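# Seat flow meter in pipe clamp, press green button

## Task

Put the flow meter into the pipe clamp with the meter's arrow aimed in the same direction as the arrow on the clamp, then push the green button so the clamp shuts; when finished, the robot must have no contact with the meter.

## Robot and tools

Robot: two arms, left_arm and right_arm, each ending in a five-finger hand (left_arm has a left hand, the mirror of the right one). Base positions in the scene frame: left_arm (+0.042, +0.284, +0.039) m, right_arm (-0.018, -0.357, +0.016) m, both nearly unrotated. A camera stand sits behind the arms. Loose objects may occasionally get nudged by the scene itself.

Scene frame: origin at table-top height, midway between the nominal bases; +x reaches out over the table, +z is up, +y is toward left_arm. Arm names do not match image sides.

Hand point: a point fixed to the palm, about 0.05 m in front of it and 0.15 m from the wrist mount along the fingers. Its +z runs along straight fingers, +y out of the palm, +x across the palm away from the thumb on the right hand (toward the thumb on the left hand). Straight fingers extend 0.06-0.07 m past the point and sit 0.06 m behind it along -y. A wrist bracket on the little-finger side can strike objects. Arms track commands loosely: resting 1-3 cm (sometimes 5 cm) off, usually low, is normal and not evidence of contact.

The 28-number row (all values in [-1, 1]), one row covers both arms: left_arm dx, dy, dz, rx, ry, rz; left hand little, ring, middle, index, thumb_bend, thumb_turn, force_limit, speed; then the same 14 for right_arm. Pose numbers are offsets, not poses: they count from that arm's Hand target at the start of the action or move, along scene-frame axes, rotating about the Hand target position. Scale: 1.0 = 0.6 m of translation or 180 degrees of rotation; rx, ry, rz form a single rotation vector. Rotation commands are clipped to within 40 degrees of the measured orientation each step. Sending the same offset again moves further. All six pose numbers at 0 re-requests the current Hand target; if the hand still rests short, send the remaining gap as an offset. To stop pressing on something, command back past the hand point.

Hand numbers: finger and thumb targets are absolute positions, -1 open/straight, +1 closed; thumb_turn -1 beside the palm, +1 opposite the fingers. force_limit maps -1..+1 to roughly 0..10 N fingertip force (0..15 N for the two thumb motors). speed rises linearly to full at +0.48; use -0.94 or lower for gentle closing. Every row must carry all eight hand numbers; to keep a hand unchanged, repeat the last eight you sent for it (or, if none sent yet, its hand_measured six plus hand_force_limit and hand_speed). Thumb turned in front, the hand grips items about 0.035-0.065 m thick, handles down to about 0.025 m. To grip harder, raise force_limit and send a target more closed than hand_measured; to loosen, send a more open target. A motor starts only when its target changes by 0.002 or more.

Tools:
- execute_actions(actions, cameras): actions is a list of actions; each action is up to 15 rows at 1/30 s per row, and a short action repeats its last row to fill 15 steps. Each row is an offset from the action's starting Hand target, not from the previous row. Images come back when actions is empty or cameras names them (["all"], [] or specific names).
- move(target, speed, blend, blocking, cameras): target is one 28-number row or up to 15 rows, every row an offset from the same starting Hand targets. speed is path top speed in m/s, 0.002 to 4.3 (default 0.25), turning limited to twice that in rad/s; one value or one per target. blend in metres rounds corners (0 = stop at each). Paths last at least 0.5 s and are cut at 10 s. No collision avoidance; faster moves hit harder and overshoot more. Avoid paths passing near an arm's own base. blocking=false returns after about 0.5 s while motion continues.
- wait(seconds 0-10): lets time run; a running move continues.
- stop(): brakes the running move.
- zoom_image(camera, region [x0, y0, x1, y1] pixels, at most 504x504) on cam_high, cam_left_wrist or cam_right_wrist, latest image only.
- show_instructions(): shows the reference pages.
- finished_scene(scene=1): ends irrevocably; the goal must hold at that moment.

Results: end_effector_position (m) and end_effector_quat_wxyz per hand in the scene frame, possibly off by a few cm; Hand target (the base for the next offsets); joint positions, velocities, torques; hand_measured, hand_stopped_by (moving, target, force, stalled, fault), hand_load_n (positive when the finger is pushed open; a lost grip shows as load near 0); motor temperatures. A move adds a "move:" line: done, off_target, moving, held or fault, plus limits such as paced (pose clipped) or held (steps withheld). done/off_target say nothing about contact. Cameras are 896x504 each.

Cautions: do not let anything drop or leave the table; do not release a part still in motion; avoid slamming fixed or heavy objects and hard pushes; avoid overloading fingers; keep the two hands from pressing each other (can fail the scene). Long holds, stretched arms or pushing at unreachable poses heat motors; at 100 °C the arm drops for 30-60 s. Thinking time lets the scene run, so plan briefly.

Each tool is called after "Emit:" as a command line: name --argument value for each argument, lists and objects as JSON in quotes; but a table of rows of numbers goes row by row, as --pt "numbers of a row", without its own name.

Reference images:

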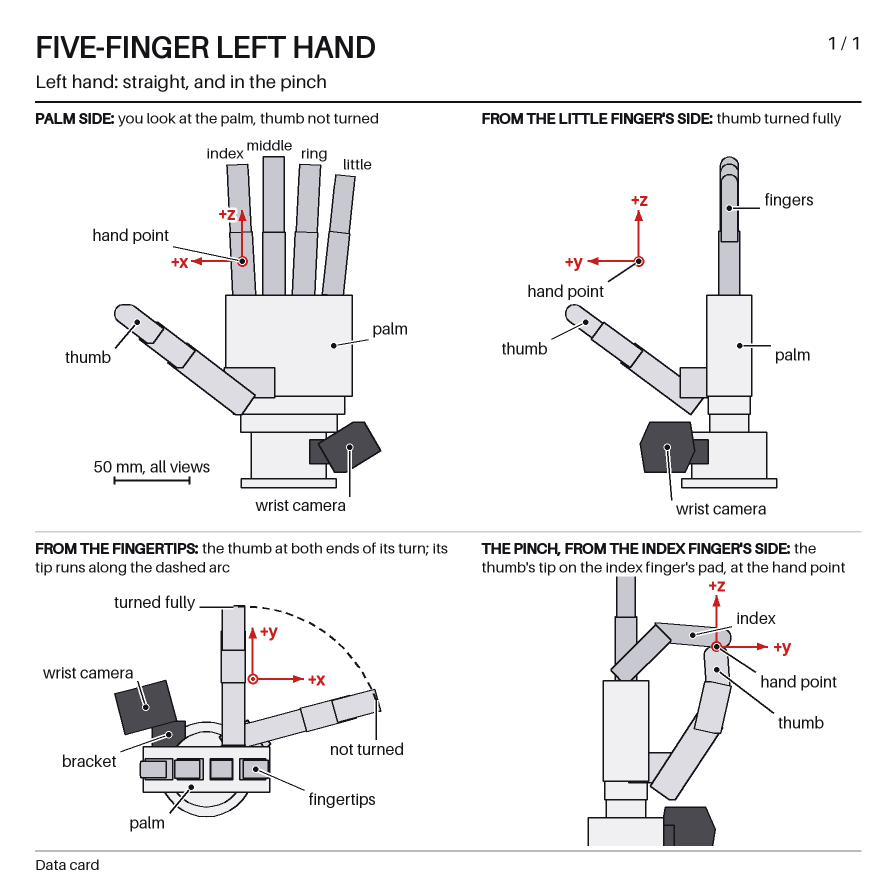

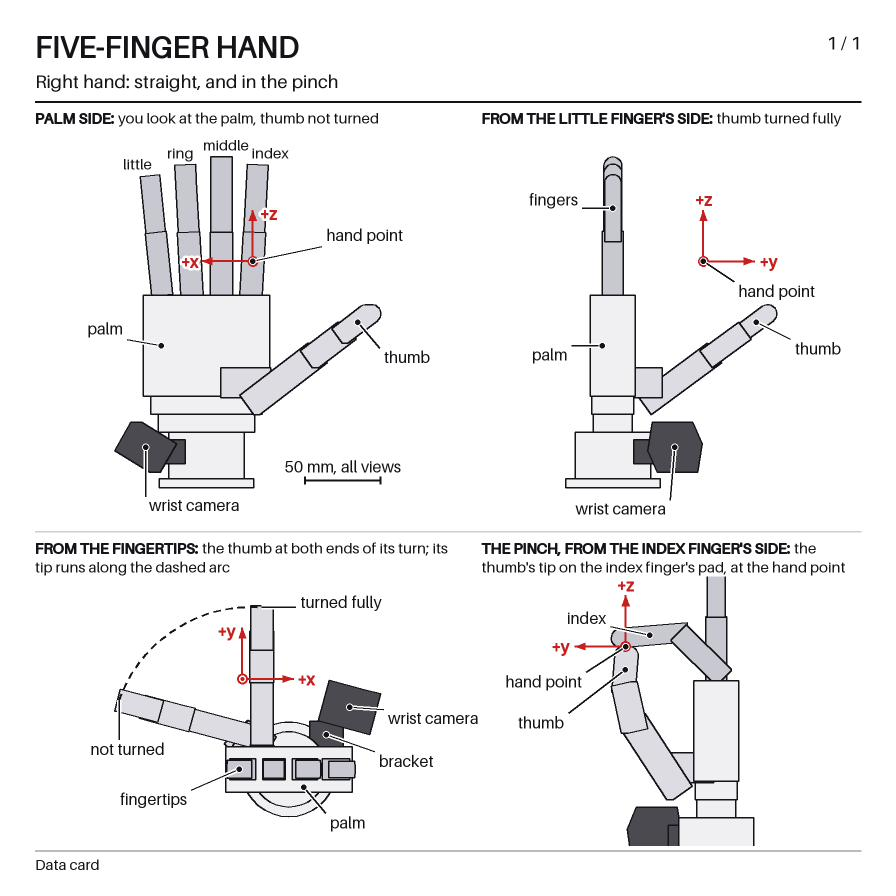

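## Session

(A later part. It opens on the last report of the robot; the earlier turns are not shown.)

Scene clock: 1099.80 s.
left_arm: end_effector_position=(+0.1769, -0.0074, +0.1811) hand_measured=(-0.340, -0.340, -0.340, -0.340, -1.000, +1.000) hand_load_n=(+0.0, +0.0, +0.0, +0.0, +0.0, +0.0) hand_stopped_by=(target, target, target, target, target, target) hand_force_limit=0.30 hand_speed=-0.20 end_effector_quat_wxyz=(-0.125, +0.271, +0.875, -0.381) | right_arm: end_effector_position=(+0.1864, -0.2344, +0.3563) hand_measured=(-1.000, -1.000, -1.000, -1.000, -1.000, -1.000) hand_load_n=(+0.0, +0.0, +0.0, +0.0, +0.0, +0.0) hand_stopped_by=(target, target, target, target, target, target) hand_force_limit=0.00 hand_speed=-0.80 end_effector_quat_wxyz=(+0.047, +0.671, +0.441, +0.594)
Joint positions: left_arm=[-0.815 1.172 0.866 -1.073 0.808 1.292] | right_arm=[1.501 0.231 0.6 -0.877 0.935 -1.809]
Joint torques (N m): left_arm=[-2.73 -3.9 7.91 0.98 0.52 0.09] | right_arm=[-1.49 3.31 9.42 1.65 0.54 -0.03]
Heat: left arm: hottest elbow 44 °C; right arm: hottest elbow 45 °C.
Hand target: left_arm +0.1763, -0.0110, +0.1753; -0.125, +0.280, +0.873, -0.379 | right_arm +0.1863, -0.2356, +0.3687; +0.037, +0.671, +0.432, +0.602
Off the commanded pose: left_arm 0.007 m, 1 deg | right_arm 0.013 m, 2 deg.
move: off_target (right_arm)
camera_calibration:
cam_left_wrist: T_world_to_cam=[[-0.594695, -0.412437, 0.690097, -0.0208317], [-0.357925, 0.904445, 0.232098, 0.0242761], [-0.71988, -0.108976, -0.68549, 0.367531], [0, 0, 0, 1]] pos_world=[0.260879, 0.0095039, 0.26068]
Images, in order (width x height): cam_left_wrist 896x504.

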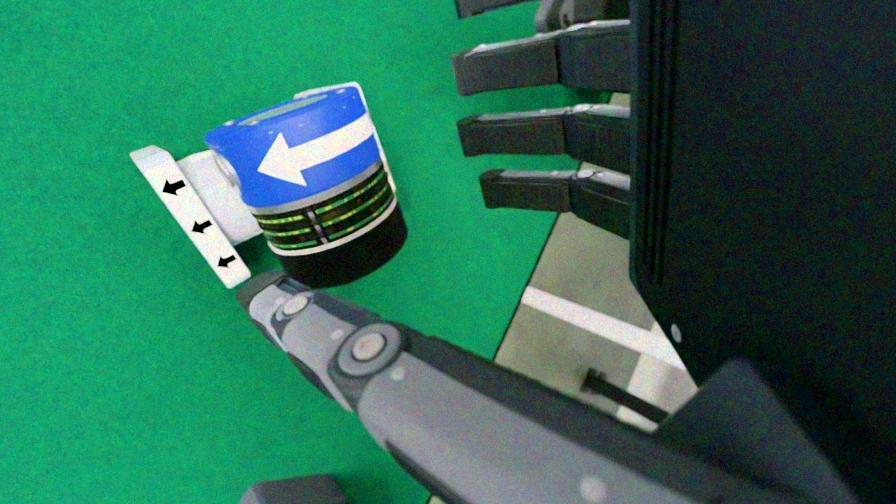

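Emit:
move --target '[-0.009,-0.004,-0.105,0,0,0,-0.34,-0.34,-0.34,-0.34,-1,1,0.3,-0.2,0,0,0,0,0,0,-1,-1,-1,-1,-1,-1,0,-0.8]' --speed 0.1 --cameras '["cam_left_wrist", "cam_high"]'

Scene clock: 1132.70 s.
left_arm: end_effector_position=(+0.1739, -0.0107, +0.1175) hand_measured=(-0.340, -0.340, -0.340, -0.340, -1.000, +1.000) hand_load_n=(+0.0, +0.0, -0.5, +0.0, +0.0, +0.0) hand_stopped_by=(target, target, target, target, target, target) hand_force_limit=0.30 hand_speed=-0.20 end_effector_quat_wxyz=(-0.121, +0.280, +0.872, -0.382) | right_arm: end_effector_position=(+0.1864, -0.2344, +0.3563) hand_measured=(-1.000, -1.000, -1.000, -1.000, -1.000, -1.000) hand_load_n=(+0.0, +0.0, +0.0, +0.0, +0.0, +0.0) hand_stopped_by=(target, target, target, target, target, target) hand_force_limit=0.00 hand_speed=-0.80 end_effector_quat_wxyz=(+0.047, +0.671, +0.441, +0.594)
Joint positions: left_arm=[-0.831 1.243 0.742 -0.861 0.805 1.289] | right_arm=[1.501 0.231 0.6 -0.877 0.935 -1.809]
Joint torques (N m): left_arm=[-2.78 -4.19 7.31 0.95 0.51 -0.14] | right_arm=[-1.49 3.25 9.43 1.65 0.55 -0.03]
Heat: left arm: hottest elbow 42 °C; right arm: hottest elbow 45 °C.
Hand target: left_arm +0.1710, -0.0135, +0.1124; -0.125, +0.281, +0.873, -0.379 | right_arm +0.1863, -0.2356, +0.3687; +0.037, +0.671, +0.432, +0.602
Off the commanded pose: left_arm 0.007 m, 1 deg | right_arm 0.013 m, 2 deg.
move: off_target (right_arm)
camera_calibration:
cam_left_wrist: T_world_to_cam=[[-0.609175, -0.397815, 0.686039, 0.0229668], [-0.348462, 0.911367, 0.219055, 0.0409965], [-0.712376, -0.105616, -0.693805, 0.321172], [0, 0, 0, 1]] pos_world=[0.257072, 0.00569443, 0.198094]
Images, in order (width x height): cam_high 896x504, cam_left_wrist 896x504.

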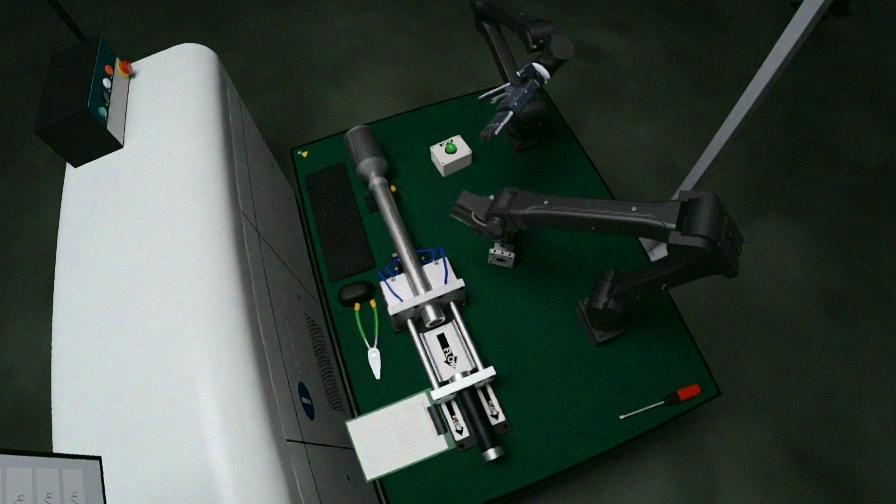

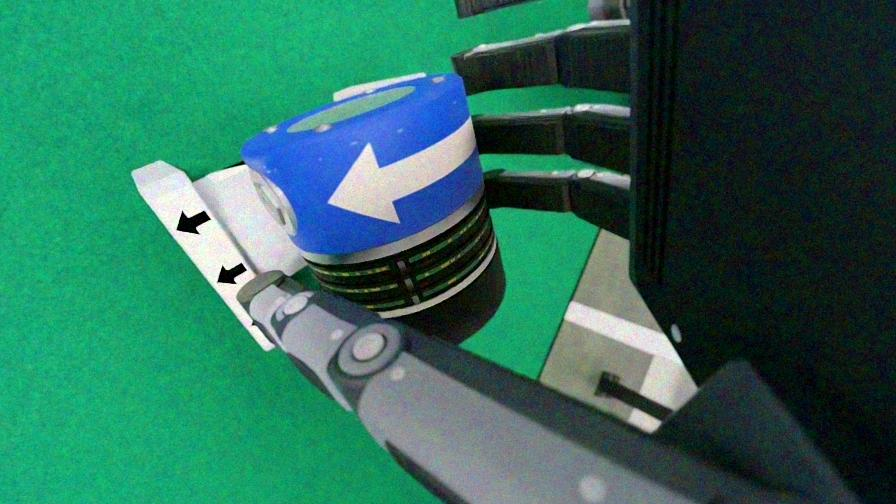

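Emit:
move --target '[-0.006,-0.0025,-0.035,0,0,0,-0.34,-0.34,-0.34,-0.34,-1,1,0.3,-0.2,0,0,0,0,0,0,-1,-1,-1,-1,-1,-1,0,-0.8]' --speed 0.05 --cameras '["cam_left_wrist"]'

Scene clock: 1159.30 s.
left_arm: end_effector_position=(+0.1706, -0.0126, +0.0975) hand_measured=(-0.340, -0.340, -0.340, -0.340, -1.000, +1.000) hand_load_n=(+0.0, +0.0, -0.5, +0.0, +0.0, +0.0) hand_stopped_by=(target, target, target, target, target, target) hand_force_limit=0.30 hand_speed=-0.20 end_effector_quat_wxyz=(-0.121, +0.280, +0.872, -0.383) | right_arm: end_effector_position=(+0.1864, -0.2344, +0.3563) hand_measured=(-1.000, -1.000, -1.000, -1.000, -1.000, -1.000) hand_load_n=(+0.0, +0.0, +0.0, +0.0, +0.0, +0.0) hand_stopped_by=(target, target, target, target, target, target) hand_force_limit=0.00 hand_speed=-0.80 end_effector_quat_wxyz=(+0.047, +0.671, +0.441, +0.594)
Joint positions: left_arm=[-0.843 1.272 0.705 -0.783 0.803 1.273] | right_arm=[1.501 0.231 0.6 -0.877 0.935 -1.809]
Joint torques (N m): left_arm=[-2.73 -4.19 6.9 1.18 0.5 -0.14] | right_arm=[-1.38 3.37 9.42 1.63 0.55 -0.03]
Heat: left arm: hottest elbow 41 °C; right arm: hottest elbow 45 °C.
Hand target: left_arm +0.1673, -0.0149, +0.0914; -0.125, +0.280, +0.873, -0.379 | right_arm +0.1863, -0.2356, +0.3687; +0.037, +0.671, +0.432, +0.602
Off the commanded pose: left_arm 0.007 m, 1 deg | right_arm 0.013 m, 2 deg.
move: off_target (right_arm)
camera_calibration:
cam_left_wrist: T_world_to_cam=[[-0.609317, -0.397539, 0.686072, 0.0340513], [-0.348442, 0.911464, 0.218681, 0.0459638], [-0.712265, -0.105811, -0.69389, 0.304814], [0, 0, 0, 1]] pos_world=[0.253872, 0.00389487, 0.178094]
Images, in order (width x height): cam_left_wrist 896x504.

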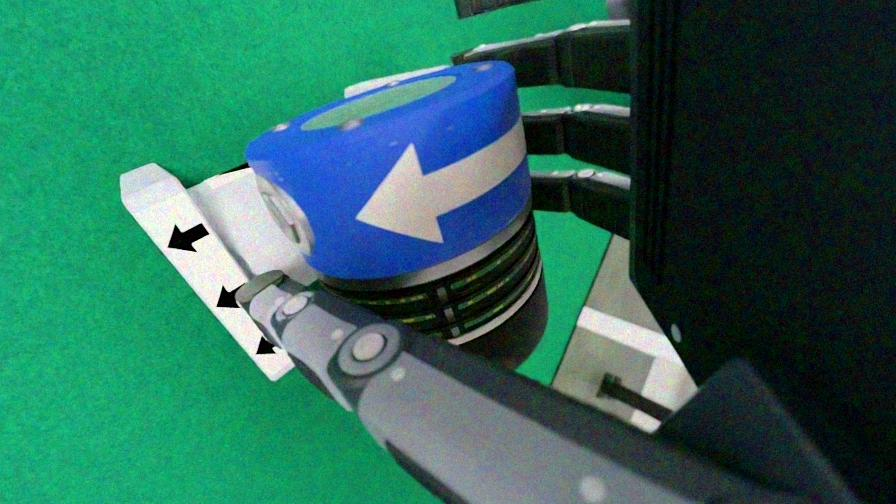

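Emit:
move --target '[0.0105,0.0155,-0.026,0,0,0,-0.34,-0.34,-0.34,-0.34,-1,1,0.3,-0.2,0,0,0,0,0,0,-1,-1,-1,-1,-1,-1,0,-0.8]' --speed 0.04 --cameras '["cam_left_wrist"]'

Scene clock: 1165.20 s.
left_arm: end_effector_position=(+0.1709, -0.0117, +0.0954) hand_measured=(-0.340, -0.340, -0.340, -0.340, -1.000, +1.000) hand_load_n=(+0.0, +0.0, -3.5, +0.0, +0.0, +0.0) hand_stopped_by=(target, target, target, target, target, target) hand_force_limit=0.30 hand_speed=-0.20 end_effector_quat_wxyz=(-0.123, +0.279, +0.869, -0.389) | right_arm: end_effector_position=(+0.1864, -0.2344, +0.3563) hand_measured=(-1.000, -1.000, -1.000, -1.000, -1.000, -1.000) hand_load_n=(+0.0, +0.0, +0.0, +0.0, +0.0, +0.0) hand_stopped_by=(target, target, target, target, target, target) hand_force_limit=0.00 hand_speed=-0.80 end_effector_quat_wxyz=(+0.047, +0.671, +0.441, +0.594)
Joint positions: left_arm=[-0.832 1.277 0.698 -0.776 0.819 1.283] | right_arm=[1.501 0.231 0.6 -0.877 0.935 -1.809]
Joint torques (N m): left_arm=[-1.14 -2.78 5.76 1.42 0.08 0.25] | right_arm=[-1.44 3.31 9.43 1.63 0.55 -0.03]
Heat: left arm: hottest elbow 40 °C; right arm: hottest elbow 45 °C.
Hand target: left_arm +0.1737, -0.0057, +0.0759; -0.125, +0.281, +0.873, -0.379 | right_arm +0.1863, -0.2356, +0.3687; +0.037, +0.671, +0.432, +0.602
Off the commanded pose: left_arm 0.021 m, 1 deg | right_arm 0.013 m, 2 deg.
move: off_target (left_arm, right_arm)
camera_calibration:
cam_left_wrist: T_world_to_cam=[[-0.603083, -0.389598, 0.696064, 0.0340857], [-0.346722, 0.9139, 0.211118, 0.0461932], [-0.718384, -0.11402, -0.686239, 0.303895], [0, 0, 0, 1]] pos_world=[0.254886, 0.0057137, 0.175067]
Images, in order (width x height): cam_left_wrist 896x504.

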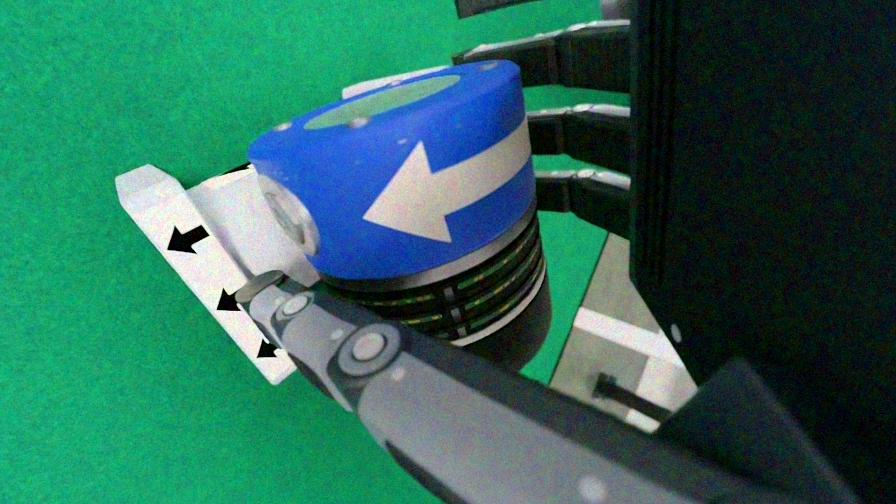

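Emit:
move --target '[-0.0037,-0.0055,0.033,0,0,0,-0.34,-0.34,-0.34,-0.34,-1,1,0.3,-0.2,0,0,0,0,0,0,-1,-1,-1,-1,-1,-1,0,-0.8]' --speed 0.04 --cameras '[]'

Scene clock: 1174.47 s.
left_arm: end_effector_position=(+0.1705, -0.0113, +0.0959) hand_measured=(-0.340, -0.340, -0.340, -0.340, -1.000, +1.000) hand_load_n=(+0.0, +0.0, +1.5, +0.0, +0.0, +0.0) hand_stopped_by=(target, target, target, target, target, target) hand_force_limit=0.30 hand_speed=-0.20 end_effector_quat_wxyz=(-0.123, +0.279, +0.869, -0.389) | right_arm: end_effector_position=(+0.1864, -0.2344, +0.3563) hand_measured=(-1.000, -1.000, -1.000, -1.000, -1.000, -1.000) hand_load_n=(+0.0, +0.0, +0.0, +0.0, +0.5, +0.0) hand_stopped_by=(target, target, target, target, target, target) hand_force_limit=0.00 hand_speed=-0.80 end_effector_quat_wxyz=(+0.047, +0.671, +0.441, +0.594)
Joint positions: left_arm=[-0.832 1.275 0.698 -0.778 0.819 1.283] | right_arm=[1.501 0.231 0.6 -0.877 0.935 -1.809]
Joint torques (N m): left_arm=[-1.96 -4.89 7.83 -0.38 -0.02 0.07] | right_arm=[-1.44 3.25 9.43 1.65 0.55 -0.03]
Heat: left arm: hottest elbow 39 °C; right arm: hottest elbow 45 °C.
Hand target: left_arm +0.1713, -0.0090, +0.0956; -0.125, +0.281, +0.873, -0.379 | right_arm +0.1863, -0.2356, +0.3687; +0.037, +0.671, +0.432, +0.602
Off the commanded pose: left_arm 0.003 m, 1 deg | right_arm 0.013 m, 2 deg.
move: off_target (right_arm)
No camera images: "cameras" was empty.

Emit:
move --target '[0.0095,0.0135,0.014,0,0,0,-0.34,-0.34,-0.34,-0.34,-1,1,0.3,-0.2,0,0,0,0,0,0,-1,-1,-1,-1,-1,-1,0,-0.8]' --speed 0.04 --cameras '["cam_left_wrist"]'

Scene clock: 1179.90 s.
left_arm: end_effector_position=(+0.1673, +0.0006, +0.0970) hand_measured=(-0.340, -0.340, -0.340, -0.340, -1.000, +1.000) hand_load_n=(+0.0, +0.0, +1.5, +0.0, +0.0, +0.0) hand_stopped_by=(target, target, target, target, target, target) hand_force_limit=0.30 hand_speed=-0.20 end_effector_quat_wxyz=(-0.133, +0.281, +0.871, -0.380) | right_arm: end_effector_position=(+0.1864, -0.2344, +0.3563) hand_measured=(-1.000, -1.000, -1.000, -1.000, -1.000, -1.000) hand_load_n=(+0.0, +0.0, +0.0, +0.0, +0.0, +0.5) hand_stopped_by=(target, target, target, target, target, target) hand_force_limit=0.00 hand_speed=-0.80 end_effector_quat_wxyz=(+0.047, +0.671, +0.441, +0.594)
Joint positions: left_arm=[-0.818 1.266 0.698 -0.84 0.816 1.324] | right_arm=[1.501 0.231 0.6 -0.877 0.935 -1.809]
Joint torques (N m): left_arm=[-0.73 -5.19 8.87 -0.47 0.34 0.09] | right_arm=[-1.44 3.31 9.44 1.65 0.55 -0.04]
Heat: left arm: hottest elbow 39 °C; right arm: hottest elbow 45 °C.
Hand target: left_arm +0.1770, -0.0008, +0.1040; -0.125, +0.280, +0.873, -0.379 | right_arm +0.1863, -0.2356, +0.3687; +0.037, +0.671, +0.432, +0.602
Off the commanded pose: left_arm 0.012 m, 1 deg | right_arm 0.013 m, 2 deg.
move: off_target (left_arm, right_arm)
camera_calibration:
cam_left_wrist: T_world_to_cam=[[-0.600967, -0.397273, 0.693551, 0.0354711], [-0.332477, 0.913344, 0.235079, 0.0286332], [-0.726841, -0.0893148, -0.680974, 0.304713], [0, 0, 0, 1]] pos_world=[0.252315, 0.0151552, 0.17617]
Images, in order (width x height): cam_left_wrist 896x504.

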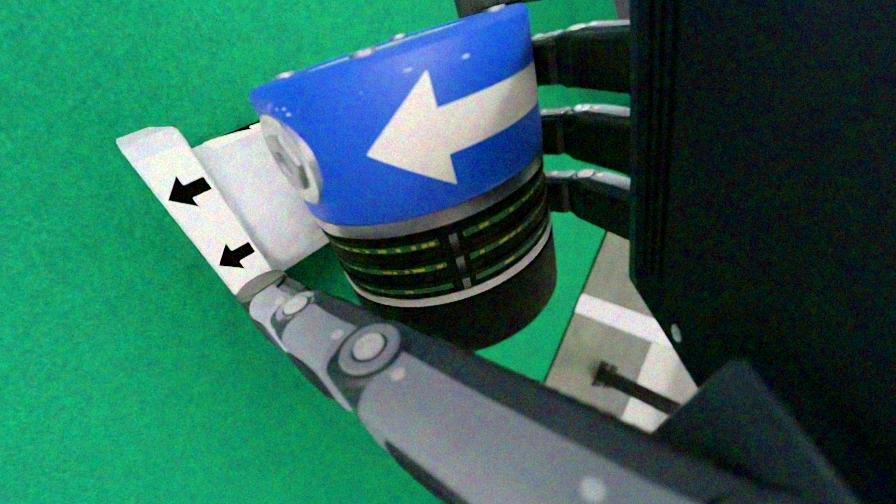

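Emit:
move --pt "-0.002 -0.006 0.05 0 0 0 -0.34 -0.34 -0.34 -0.34 -1 1 0.3 -0.2 0 0 0 0 0 0 -1 -1 -1 -1 -1 -1 0 -0.8" --pt "-0.0042 -0.0062 -0.008 0 0 0 -0.34 -0.34 -0.34 -0.34 -1 1 0.3 -0.2 0 0 0 0 0 0 -1 -1 -1 -1 -1 -1 0 -0.8" --speed 0.06 --cameras '["cam_left_wrist"]'

Scene clock: 1207.60 s.
left_arm: end_effector_position=(+0.1733, -0.0039, +0.1043) hand_measured=(-0.340, -0.340, -0.340, -0.340, -1.000, +1.000) hand_load_n=(+0.0, +0.0, +0.0, +0.0, +0.0, +0.0) hand_stopped_by=(target, target, target, target, target, target) hand_force_limit=0.30 hand_speed=-0.20 end_effector_quat_wxyz=(-0.124, +0.285, +0.871, -0.381) | right_arm: end_effector_position=(+0.1864, -0.2344, +0.3563) hand_measured=(-1.000, -1.000, -1.000, -1.000, -1.000, -1.000) hand_load_n=(+0.0, +0.0, +0.0, +0.0, +0.0, +0.0) hand_stopped_by=(target, target, target, target, target, target) hand_force_limit=0.00 hand_speed=-0.80 end_effector_quat_wxyz=(+0.047, +0.671, +0.441, +0.594)
Joint positions: left_arm=[-0.818 1.26 0.717 -0.847 0.81 1.325] | right_arm=[1.501 0.231 0.6 -0.877 0.935 -1.809]
Joint torques (N m): left_arm=[-1.73 -4.13 7.09 0.98 0.53 -0.11] | right_arm=[-1.49 3.31 9.43 1.62 0.55 -0.03]
Heat: left arm: hottest elbow 41 °C; right arm: hottest elbow 45 °C.
Hand target: left_arm +0.1746, -0.0045, +0.0991; -0.125, +0.280, +0.873, -0.379 | right_arm +0.1863, -0.2356, +0.3687; +0.037, +0.671, +0.432, +0.602
Off the commanded pose: left_arm 0.005 m, 1 deg | right_arm 0.013 m, 2 deg.
move: off_target (right_arm)
camera_calibration:
cam_left_wrist: T_world_to_cam=[[-0.612963, -0.391443, 0.686329, 0.0350839], [-0.337247, 0.915166, 0.220762, 0.0354323], [-0.714521, -0.0961432, -0.692976, 0.312701], [0, 0, 0, 1]] pos_world=[0.256886, 0.011371, 0.184793]
Images, in order (width x height): cam_left_wrist 896x504.

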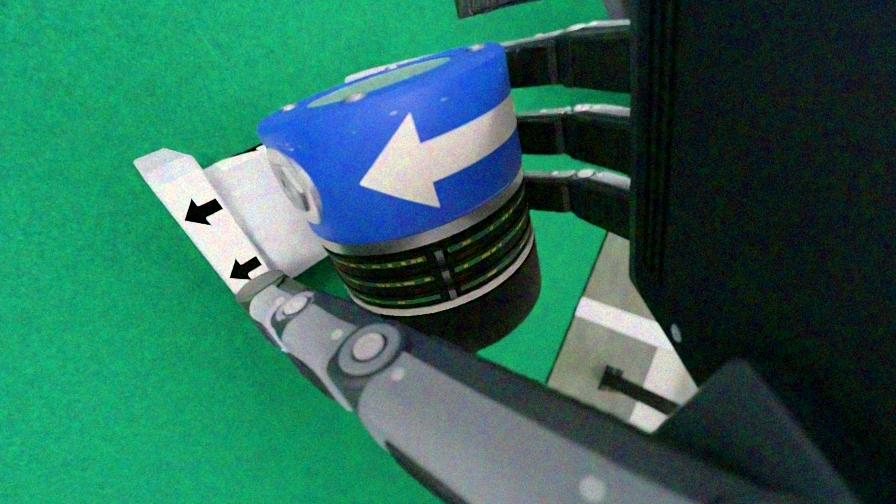

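Emit:
move --target '[0.0085,0.005,-0.018,0,0,0,-0.34,-0.34,-0.34,-0.34,-1,1,0.3,-0.2,0,0,0,0,0,0,-1,-1,-1,-1,-1,-1,0,-0.8]' --speed 0.05 --cameras '[]'

Scene clock: 1222.13 s.
left_arm: end_effector_position=(+0.1735, -0.0035, +0.0973) hand_measured=(-0.340, -0.340, -0.340, -0.340, -1.000, +1.000) hand_load_n=(+0.0, +0.0, +0.0, +0.0, +0.0, +0.0) hand_stopped_by=(target, target, target, target, target, target) hand_force_limit=0.30 hand_speed=-0.20 end_effector_quat_wxyz=(-0.129, +0.282, +0.871, -0.381) | right_arm: end_effector_position=(+0.1864, -0.2344, +0.3563) hand_measured=(-1.000, -1.000, -1.000, -1.000, -1.000, -1.000) hand_load_n=(+0.0, +0.0, +0.0, -0.5, +0.0, +0.0) hand_stopped_by=(target, target, target, target, target, target) hand_force_limit=0.00 hand_speed=-0.80 end_effector_quat_wxyz=(+0.047, +0.671, +0.441, +0.594)
Joint positions: left_arm=[-0.814 1.279 0.711 -0.833 0.814 1.327] | right_arm=[1.501 0.231 0.6 -0.877 0.935 -1.809]
Joint torques (N m): left_arm=[-0.73 -3.84 6.69 1.1 0.49 0.14] | right_arm=[-1.44 3.25 9.44 1.65 0.55 -0.03]
Heat: left arm: hottest elbow 39 °C; right arm: hottest elbow 45 °C.
Hand target: left_arm +0.1797, -0.0016, +0.0884; -0.125, +0.281, +0.873, -0.379 | right_arm +0.1863, -0.2356, +0.3687; +0.037, +0.671, +0.432, +0.602
Off the commanded pose: left_arm 0.011 m, 1 deg | right_arm 0.013 m, 2 deg.
move: off_target (left_arm, right_arm)
No camera images: "cameras" was empty.

Emit:
move --target '[0.010,0.011,0.003,0,0,0,-0.34,-0.34,-0.34,-0.34,-1,1,0.3,-0.2,0,0,0,0,0,0,-1,-1,-1,-1,-1,-1,0,-0.8]' --speed 0.05 --cameras '["cam_left_wrist"]'

Scene clock: 1229.10 s.
left_arm: end_effector_position=(+0.1824, -0.0004, +0.0953) hand_measured=(-0.340, -0.340, -0.340, -0.340, -1.000, +1.000) hand_load_n=(+0.0, +0.0, +0.5, +1.5, +0.0, +0.0) hand_stopped_by=(target, target, target, target, target, target) hand_force_limit=0.30 hand_speed=-0.20 end_effector_quat_wxyz=(-0.121, +0.284, +0.870, -0.385) | right_arm: end_effector_position=(+0.1864, -0.2344, +0.3563) hand_measured=(-1.000, -1.000, -1.000, -1.000, -1.000, -1.000) hand_load_n=(+0.0, +0.0, +0.0, +0.0, +0.0, +0.0) hand_stopped_by=(target, target, target, target, target, target) hand_force_limit=0.00 hand_speed=-0.80 end_effector_quat_wxyz=(+0.047, +0.671, +0.441, +0.594)
Joint positions: left_arm=[-0.787 1.286 0.711 -0.835 0.819 1.362] | right_arm=[1.501 0.231 0.6 -0.877 0.935 -1.809]
Joint torques (N m): left_arm=[-0.67 -4.25 7.2 -0.23 0.47 0.2] | right_arm=[-1.49 3.37 9.44 1.69 0.55 -0.04]
Heat: left arm: hottest elbow 38 °C; right arm: hottest elbow 45 °C.
Hand target: left_arm +0.1857, +0.0050, +0.0902; -0.125, +0.281, +0.873, -0.379 | right_arm +0.1863, -0.2356, +0.3687; +0.037, +0.671, +0.432, +0.602
Off the commanded pose: left_arm 0.008 m, 1 deg | right_arm 0.013 m, 2 deg.
move: off_target (right_arm)
camera_calibration:
cam_left_wrist: T_world_to_cam=[[-0.612534, -0.388331, 0.688477, 0.0479214], [-0.341736, 0.915494, 0.212337, 0.0388246], [-0.712754, -0.105214, -0.693478, 0.312951], [0, 0, 0, 1]] pos_world=[0.265679, 0.0159924, 0.175788]
Images, in order (width x height): cam_left_wrist 896x504.

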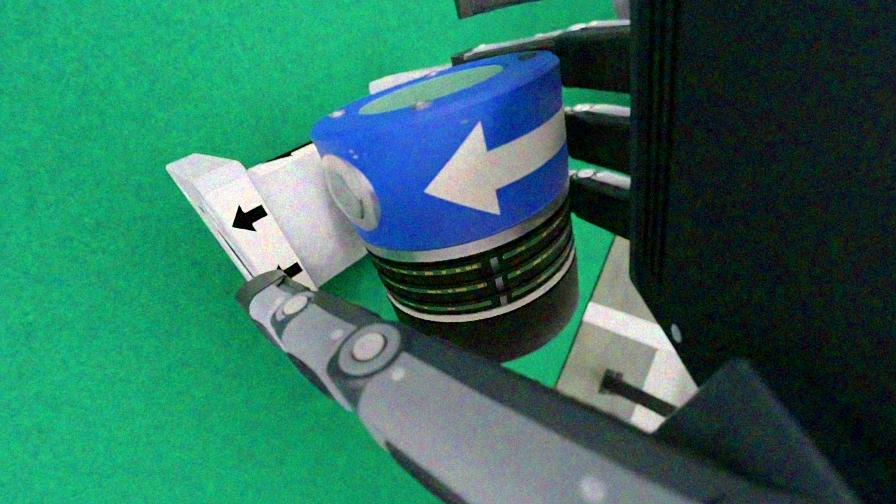

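Emit:
move --target '[-0.0037,-0.0055,-0.026,0,0,0,-0.34,-0.34,-0.34,-0.34,-1,1,0.3,-0.2,0,0,0,0,0,0,-1,-1,-1,-1,-1,-1,0,-0.8]' --speed 0.05 --cameras '["cam_left_wrist"]'

Scene clock: 1245.83 s.
left_arm: end_effector_position=(+0.1808, +0.0004, +0.0869) hand_measured=(-0.340, -0.340, -0.340, -0.340, -1.000, +1.000) hand_load_n=(+0.0, -1.0, -1.0, +0.5, +0.0, +0.0) hand_stopped_by=(target, target, target, target, target, target) hand_force_limit=0.30 hand_speed=-0.20 end_effector_quat_wxyz=(-0.126, +0.282, +0.870, -0.384) | right_arm: end_effector_position=(+0.1864, -0.2344, +0.3563) hand_measured=(-1.000, -1.000, -1.000, -1.000, -1.000, -1.000) hand_load_n=(+0.0, +0.0, +0.5, +0.0, +0.0, +0.0) hand_stopped_by=(target, target, target, target, target, target) hand_force_limit=0.00 hand_speed=-0.80 end_effector_quat_wxyz=(+0.047, +0.671, +0.441, +0.594)
Joint positions: left_arm=[-0.787 1.305 0.7 -0.816 0.822 1.362] | right_arm=[1.501 0.231 0.6 -0.877 0.935 -1.809]
Joint torques (N m): left_arm=[-1.44 -3.6 6.15 1.51 0.24 0.02] | right_arm=[-1.55 3.31 9.43 1.65 0.55 -0.04]
Heat: left arm: hottest elbow 38 °C; right arm: hottest elbow 46 °C.
Hand target: left_arm +0.1834, +0.0018, +0.0746; -0.125, +0.281, +0.873, -0.379 | right_arm +0.1863, -0.2356, +0.3687; +0.037, +0.671, +0.432, +0.602
Off the commanded pose: left_arm 0.013 m, 1 deg | right_arm 0.013 m, 2 deg.
move: off_target (left_arm, right_arm)
camera_calibration:
cam_left_wrist: T_world_to_cam=[[-0.606224, -0.391389, 0.69232, 0.0516041], [-0.339041, 0.91464, 0.220195, 0.038124], [-0.719405, -0.101238, -0.687173, 0.30676], [0, 0, 0, 1]] pos_world=[0.264894, 0.0163832, 0.166676]
Images, in order (width x height): cam_left_wrist 896x504.

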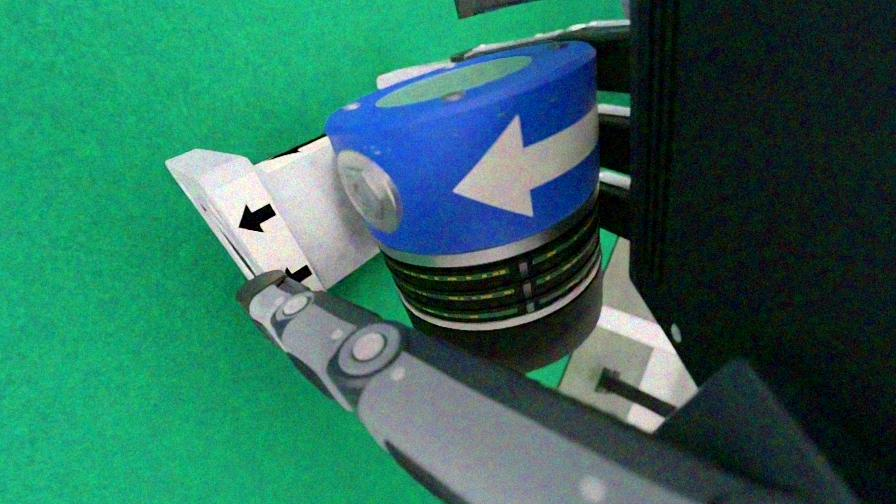

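Emit:
move --target '[-0.003,-0.003,-0.012,0,0,0,-0.34,-0.34,-0.34,-0.34,-1,1,0.3,-0.2,0,0,0,0,0,0,-1,-1,-1,-1,-1,-1,0,-0.8]' --speed 0.05 --cameras '["cam_left_wrist"]'

Scene clock: 1254.60 s.
left_arm: end_effector_position=(+0.1809, -0.0019, +0.0857) hand_measured=(-0.340, -0.340, -0.340, -0.340, -1.000, +1.000) hand_load_n=(+0.0, -1.5, -3.0, +0.5, +0.0, +0.0) hand_stopped_by=(target, target, target, target, target, target) hand_force_limit=0.30 hand_speed=-0.20 end_effector_quat_wxyz=(-0.124, +0.277, +0.870, -0.389) | right_arm: end_effector_position=(+0.1864, -0.2344, +0.3563) hand_measured=(-1.000, -1.000, -1.000, -1.000, -1.000, -1.000) hand_load_n=(+0.0, +0.0, +0.0, +0.0, +0.0, +0.0) hand_stopped_by=(target, target, target, target, target, target) hand_force_limit=0.00 hand_speed=-0.80 end_effector_quat_wxyz=(+0.047, +0.671, +0.441, +0.594)
Joint positions: left_arm=[-0.787 1.305 0.693 -0.792 0.828 1.344] | right_arm=[1.501 0.231 0.6 -0.877 0.935 -1.809]
Joint torques (N m): left_arm=[-2.08 -2.84 5.79 1.76 -0.07 0.11] | right_arm=[-1.44 3.31 9.42 1.65 0.55 -0.03]
Motor temperatures (°C): left_arm=[25 25 37 26 26 24] | right_arm=[24 25 46 25 25 25]
Heat: left arm: hottest elbow 37 °C; right arm: hottest elbow 46 °C.
Hand target: left_arm +0.1816, -0.0001, +0.0674; -0.125, +0.281, +0.873, -0.379 | right_arm +0.1863, -0.2356, +0.3687; +0.037, +0.671, +0.432, +0.602
Off the commanded pose: left_arm 0.018 m, 1 deg | right_arm 0.013 m, 2 deg.
move: off_target (left_arm, right_arm)
camera_calibration:
cam_left_wrist: T_world_to_cam=[[-0.600052, -0.392169, 0.697238, 0.0500117], [-0.348522, 0.912683, 0.213406, 0.0427634], [-0.720049, -0.114949, -0.684337, 0.305637], [0, 0, 0, 1]] pos_world=[0.264987, 0.0157162, 0.165163]
Images, in order (width x height): cam_left_wrist 896x504.

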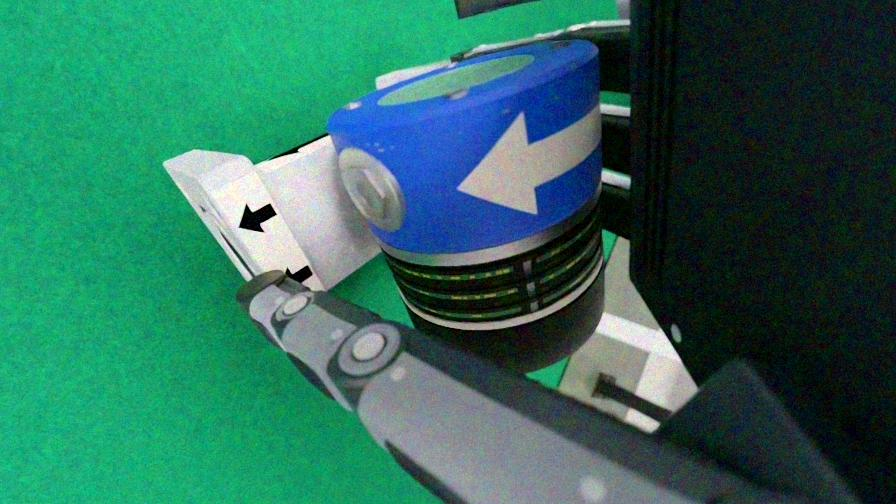

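Emit:
move --pt "0.0 0.0 0.018 0 0 0 -0.34 -0.34 -0.34 -0.34 -1 1 0.3 -0.2 0 0 0 0 0 0 -1 -1 -1 -1 -1 -1 0 -0.8" --pt "0.0 0.0 0.018 0 0 0 -0.34 -0.34 -0.34 -0.34 -0.2 1 0.0 -0.75 0 0 0 0 0 0 -1 -1 -1 -1 -1 -1 0 -0.8" --speed 0.05 --cameras '["cam_left_wrist"]'

Scene clock: 1269.33 s.
left_arm: end_effector_position=(+0.1808, -0.0018, +0.0857) hand_measured=(-0.340, -0.340, -0.340, -0.340, -0.532, +1.000) hand_load_n=(+0.0, +0.0, -0.5, +3.5, +8.5, +0.0) hand_stopped_by=(target, target, target, target, force, target) hand_force_limit=0.00 hand_speed=-0.75 end_effector_quat_wxyz=(-0.124, +0.277, +0.870, -0.389) | right_arm: end_effector_position=(+0.1864, -0.2344, +0.3563) hand_measured=(-1.000, -1.000, -1.000, -1.000, -1.000, -1.000) hand_load_n=(+0.0, +0.0, +0.0, +0.0, +0.0, +0.5) hand_stopped_by=(target, target, target, target, target, target) hand_force_limit=0.00 hand_speed=-0.80 end_effector_quat_wxyz=(+0.047, +0.671, +0.441, +0.594)
Joint positions: left_arm=[-0.787 1.305 0.693 -0.792 0.828 1.344] | right_arm=[1.501 0.231 0.6 -0.877 0.935 -1.809]
Joint torques (N m): left_arm=[-2.14 -4.19 6.9 0.51 -0.09 0.09] | right_arm=[-1.44 3.31 9.43 1.65 0.55 -0.04]
Heat: left arm: hottest elbow 37 °C; right arm: hottest elbow 46 °C.
Hand target: left_arm +0.1816, -0.0001, +0.0782; -0.125, +0.280, +0.873, -0.379 | right_arm +0.1863, -0.2356, +0.3687; +0.037, +0.671, +0.432, +0.602
Off the commanded pose: left_arm 0.008 m, 1 deg | right_arm 0.013 m, 2 deg.
move: off_target (right_arm)
camera_calibration:
cam_left_wrist: T_world_to_cam=[[-0.59949, -0.392706, 0.697419, 0.0498423], [-0.348926, 0.912427, 0.213842, 0.0428021], [-0.720321, -0.115151, -0.684016, 0.30566], [0, 0, 0, 1]] pos_world=[0.264988, 0.0157167, 0.165162]
Images, in order (width x height): cam_left_wrist 896x504.

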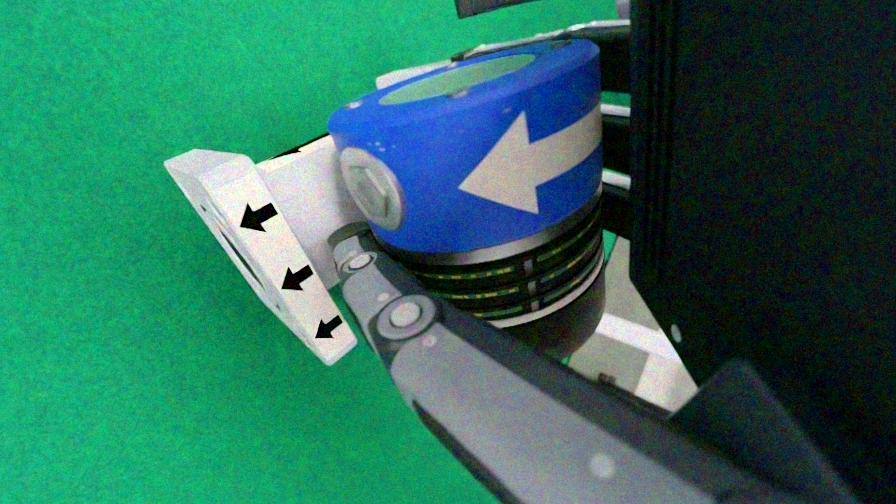

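Emit:
move --target '[0,0,0,0,0,0,-0.34,-0.1,-0.1,-0.1,-0.1,1,0.6,-0.85,0,0,0,0,0,0,-1,-1,-1,-1,-1,-1,0,-0.8]' --speed 0.05 --cameras '["cam_left_wrist"]'

Scene clock: 1279.10 s.
left_arm: end_effector_position=(+0.1809, -0.0018, +0.0857) hand_measured=(-0.340, -0.274, -0.316, -0.302, -0.532, +1.000) hand_load_n=(+0.0, +8.5, +1.5, +6.0, +22.5, +4.0) hand_stopped_by=(target, force, force, force, force, target) hand_force_limit=0.60 hand_speed=-0.85 end_effector_quat_wxyz=(-0.124, +0.277, +0.870, -0.389) | right_arm: end_effector_position=(+0.1864, -0.2344, +0.3563) hand_measured=(-1.000, -1.000, -1.000, -1.000, -1.000, -1.000) hand_load_n=(+0.0, +0.0, +0.0, +0.0, +0.0, +0.5) hand_stopped_by=(target, target, target, target, target, target) hand_force_limit=0.00 hand_speed=-0.80 end_effector_quat_wxyz=(+0.047, +0.671, +0.441, +0.594)
Joint positions: left_arm=[-0.787 1.305 0.693 -0.792 0.827 1.344] | right_arm=[1.501 0.231 0.6 -0.877 0.935 -1.809]
Joint torques (N m): left_arm=[-2.14 -4.19 6.89 0.53 -0.04 0.09] | right_arm=[-1.49 3.25 9.44 1.65 0.55 -0.03]
Heat: left arm: hottest elbow 37 °C; right arm: hottest elbow 46 °C.
Hand target: left_arm +0.1816, -0.0001, +0.0782; -0.125, +0.280, +0.873, -0.379 | right_arm +0.1863, -0.2356, +0.3687; +0.037, +0.671, +0.432, +0.602
Off the commanded pose: left_arm 0.008 m, 1 deg | right_arm 0.013 m, 2 deg.
move: off_target (right_arm)
camera_calibration:
cam_left_wrist: T_world_to_cam=[[-0.599801, -0.393168, 0.696891, 0.0501262], [-0.349151, 0.912264, 0.214169, 0.0427402], [-0.719953, -0.114861, -0.684452, 0.305573], [0, 0, 0, 1]] pos_world=[0.264987, 0.0158161, 0.165064]
Images, in order (width x height): cam_left_wrist 896x504.

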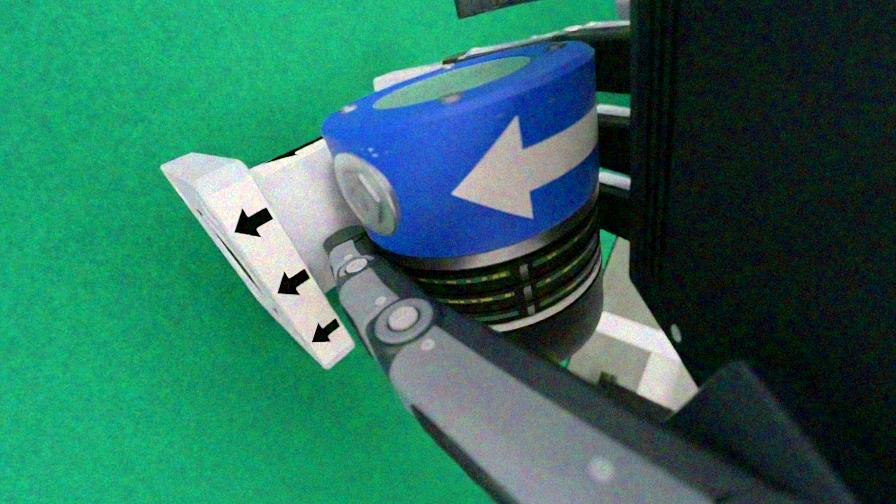

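Emit:
move --pt "0 0 0 0 0 0 -0.34 -0.1 -0.1 -0.1 -0.54 1 0.6 -0.85 0 0 0 0 0 0 -1 -1 -1 -1 -1 -1 0 -0.8" --pt "0 0 0.04 0 0 0 -0.34 -0.1 -0.1 -0.1 -0.54 1 0.6 -0.85 0 0 0 0 0 0 -1 -1 -1 -1 -1 -1 0 -0.8" --speed 0.05 --cameras '["cam_left_wrist"]'

Scene clock: 1288.07 s.
left_arm: end_effector_position=(+0.1766, +0.0058, +0.0881) hand_measured=(-0.340, -0.274, -0.316, -0.302, -0.546, +1.000) hand_load_n=(+0.0, +5.5, +1.0, +4.0, +18.5, +4.5) hand_stopped_by=(target, force, force, force, force, target) hand_force_limit=0.60 hand_speed=-0.85 end_effector_quat_wxyz=(-0.130, +0.281, +0.872, -0.380) | right_arm: end_effector_position=(+0.1864, -0.2344, +0.3563) hand_measured=(-1.000, -1.000, -1.000, -1.000, -1.000, -1.000) hand_load_n=(+0.0, +0.0, +0.0, +0.0, +0.0, +0.0) hand_stopped_by=(target, target, target, target, target, target) hand_force_limit=0.00 hand_speed=-0.80 end_effector_quat_wxyz=(+0.047, +0.671, +0.441, +0.594)
Joint positions: left_arm=[-0.787 1.291 0.693 -0.835 0.817 1.365] | right_arm=[1.501 0.231 0.6 -0.877 0.935 -1.809]
Joint torques (N m): left_arm=[-2.2 -6.18 9.4 -0.92 0.44 -0.17] | right_arm=[-1.44 3.31 9.44 1.63 0.55 -0.04]
Heat: left arm: hottest elbow 37 °C; right arm: hottest elbow 46 °C.
Hand target: left_arm +0.1816, -0.0001, +0.1022; -0.125, +0.280, +0.873, -0.379 | right_arm +0.1863, -0.2356, +0.3687; +0.037, +0.671, +0.432, +0.602
Off the commanded pose: left_arm 0.016 m, 1 deg | right_arm 0.013 m, 2 deg.
move: off_target (left_arm, right_arm)
camera_calibration:
cam_left_wrist: T_world_to_cam=[[-0.604285, -0.398422, 0.69, 0.0502227], [-0.337046, 0.912523, 0.231736, 0.0301418], [-0.72197, -0.0925272, -0.68571, 0.305405], [0, 0, 0, 1]] pos_world=[0.261001, 0.020763, 0.167781]
Images, in order (width x height): cam_left_wrist 896x504.

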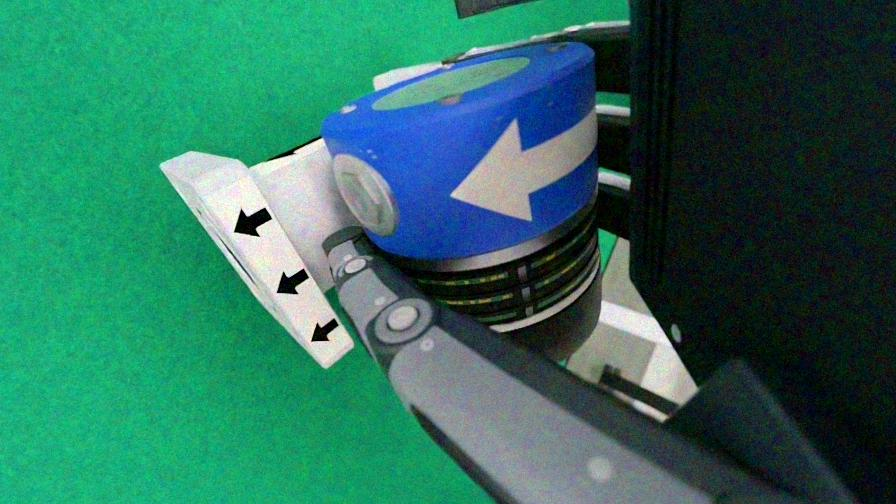

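Emit:
move --target '[0.003,-0.006,0.06,0,0,0,-0.34,-0.1,-0.1,-0.1,-0.54,1,0.6,-0.85,0,0,0,0,0,0,-1,-1,-1,-1,-1,-1,0,-0.8]' --speed 0.05 --cameras '["cam_left_wrist", "cam_high"]'

Scene clock: 1294.20 s.
left_arm: end_effector_position=(+0.1637, +0.0247, +0.0984) hand_measured=(-0.340, -0.274, -0.316, -0.302, -0.546, +1.000) hand_load_n=(+0.0, +6.0, +0.5, +4.0, +18.5, +4.0) hand_stopped_by=(target, force, force, force, force, target) hand_force_limit=0.60 hand_speed=-0.85 end_effector_quat_wxyz=(-0.157, +0.267, +0.883, -0.352) | right_arm: end_effector_position=(+0.1864, -0.2344, +0.3563) hand_measured=(-1.000, -1.000, -1.000, -1.000, -1.000, -1.000) hand_load_n=(+0.0, +0.0, +0.5, +0.0, +0.0, +0.0) hand_stopped_by=(target, target, target, target, target, target) hand_force_limit=0.00 hand_speed=-0.80 end_effector_quat_wxyz=(+0.047, +0.671, +0.441, +0.594)
Joint positions: left_arm=[-0.787 1.263 0.706 -0.957 0.79 1.366] | right_arm=[1.501 0.231 0.6 -0.877 0.935 -1.809]
Joint torques (N m): left_arm=[-2.37 -7.41 13.12 -0.61 1.63 -0.2] | right_arm=[-1.44 3.31 9.44 1.65 0.55 -0.04]
Heat: left arm: hottest elbow 37 °C; right arm: hottest elbow 46 °C.
Hand target: left_arm +0.1834, -0.0037, +0.1382; -0.125, +0.281, +0.873, -0.379 | right_arm +0.1863, -0.2356, +0.3687; +0.037, +0.671, +0.432, +0.602
Off the commanded pose: left_arm 0.053 m, 5 deg | right_arm 0.013 m, 2 deg.
move: off_target (left_arm, right_arm)
camera_calibration:
cam_left_wrist: T_world_to_cam=[[-0.575607, -0.451562, 0.681739, 0.0402274], [-0.327809, 0.891202, 0.313528, -0.00284751], [-0.749145, -0.043011, -0.661008, 0.305604], [0, 0, 0, 1]] pos_world=[0.251163, 0.0338472, 0.175475]
Images, in order (width x height): cam_high 896x504, cam_left_wrist 896x504.

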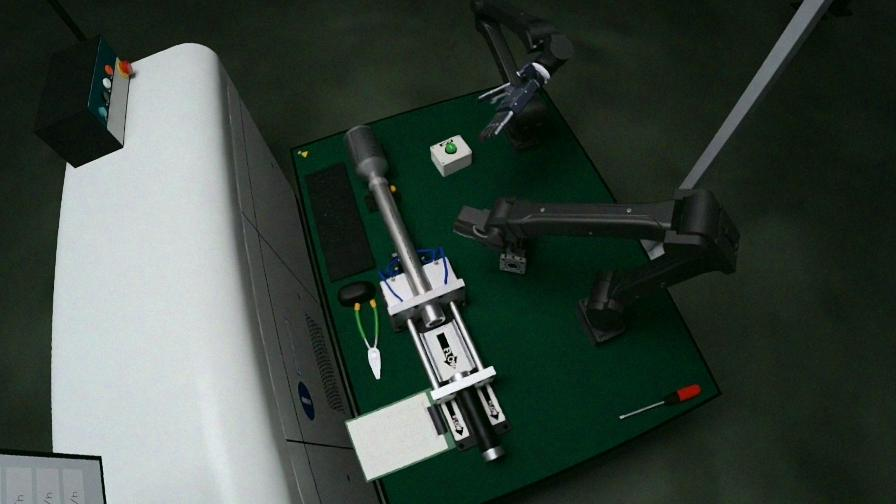

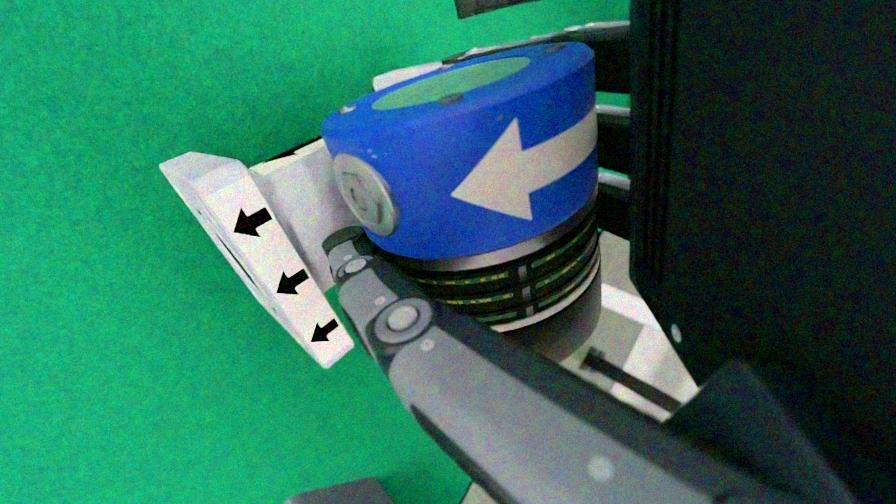

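Emit:
move --target '[0.0,-0.01,0.12,0,0,0,-0.34,-0.1,-0.1,-0.1,-0.54,1,0.6,-0.85,0,0,0,0,0,0,-1,-1,-1,-1,-1,-1,0,-0.8]' --speed 0.06 --cameras '["cam_left_wrist", "cam_high"]'

Scene clock: 1305.00 s.
left_arm: end_effector_position=(+0.1698, +0.0160, +0.1641) hand_measured=(-0.340, -0.274, -0.316, -0.302, -0.546, +1.000) hand_load_n=(+0.0, +6.0, +0.5, +4.5, +18.5, +4.0) hand_stopped_by=(target, force, force, force, force, target) hand_force_limit=0.60 hand_speed=-0.85 end_effector_quat_wxyz=(-0.157, +0.271, +0.882, -0.352) | right_arm: end_effector_position=(+0.1864, -0.2344, +0.3563) hand_measured=(-1.000, -1.000, -1.000, -1.000, -1.000, -1.000) hand_load_n=(+0.0, +0.0, +0.0, +0.0, +0.0, +0.0) hand_stopped_by=(target, target, target, target, target, target) hand_force_limit=0.00 hand_speed=-0.80 end_effector_quat_wxyz=(+0.047, +0.671, +0.441, +0.594)
Joint positions: left_arm=[-0.794 1.199 0.846 -1.156 0.79 1.365] | right_arm=[1.501 0.231 0.6 -0.877 0.935 -1.809]
Joint torques (N m): left_arm=[-2.73 -7.36 14.42 -0.58 1.62 -0.38] | right_arm=[-1.44 3.31 9.43 1.63 0.54 -0.03]
Heat: left arm: hottest elbow 39 °C; right arm: hottest elbow 46 °C.
Hand target: left_arm +0.1835, -0.0098, +0.2103; -0.125, +0.281, +0.873, -0.379 | right_arm +0.1863, -0.2356, +0.3687; +0.037, +0.671, +0.432, +0.602
Off the commanded pose: left_arm 0.054 m, 5 deg | right_arm 0.013 m, 2 deg.
move: off_target (left_arm, right_arm)
camera_calibration:
cam_left_wrist: T_world_to_cam=[[-0.581065, -0.445652, 0.680998, -0.00394851], [-0.323006, 0.89431, 0.309639, -0.0139203], [-0.747014, -0.0400465, -0.6636, 0.353345], [0, 0, 0, 1]] pos_world=[0.257163, 0.0248396, 0.241479]
Images, in order (width x height): cam_high 896x504, cam_left_wrist 896x504.

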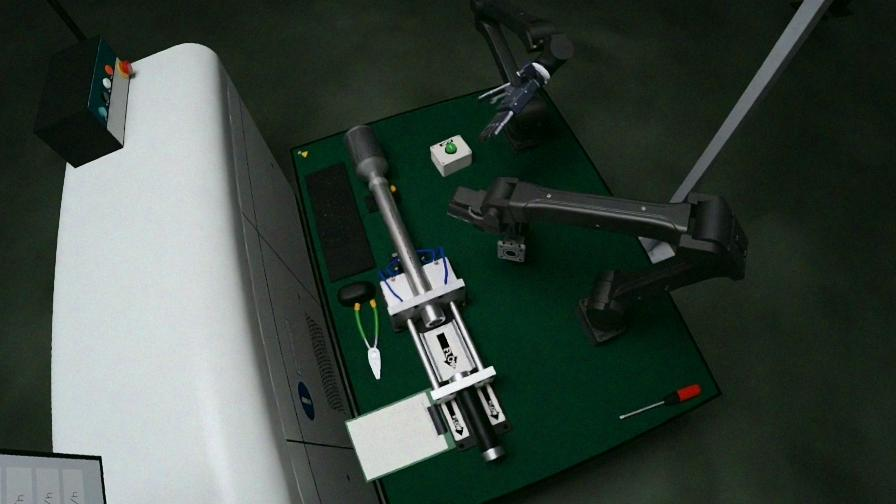

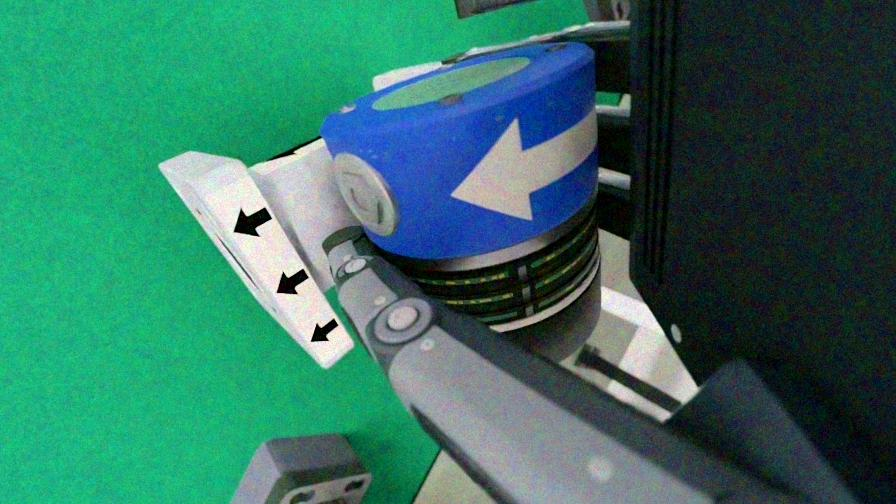

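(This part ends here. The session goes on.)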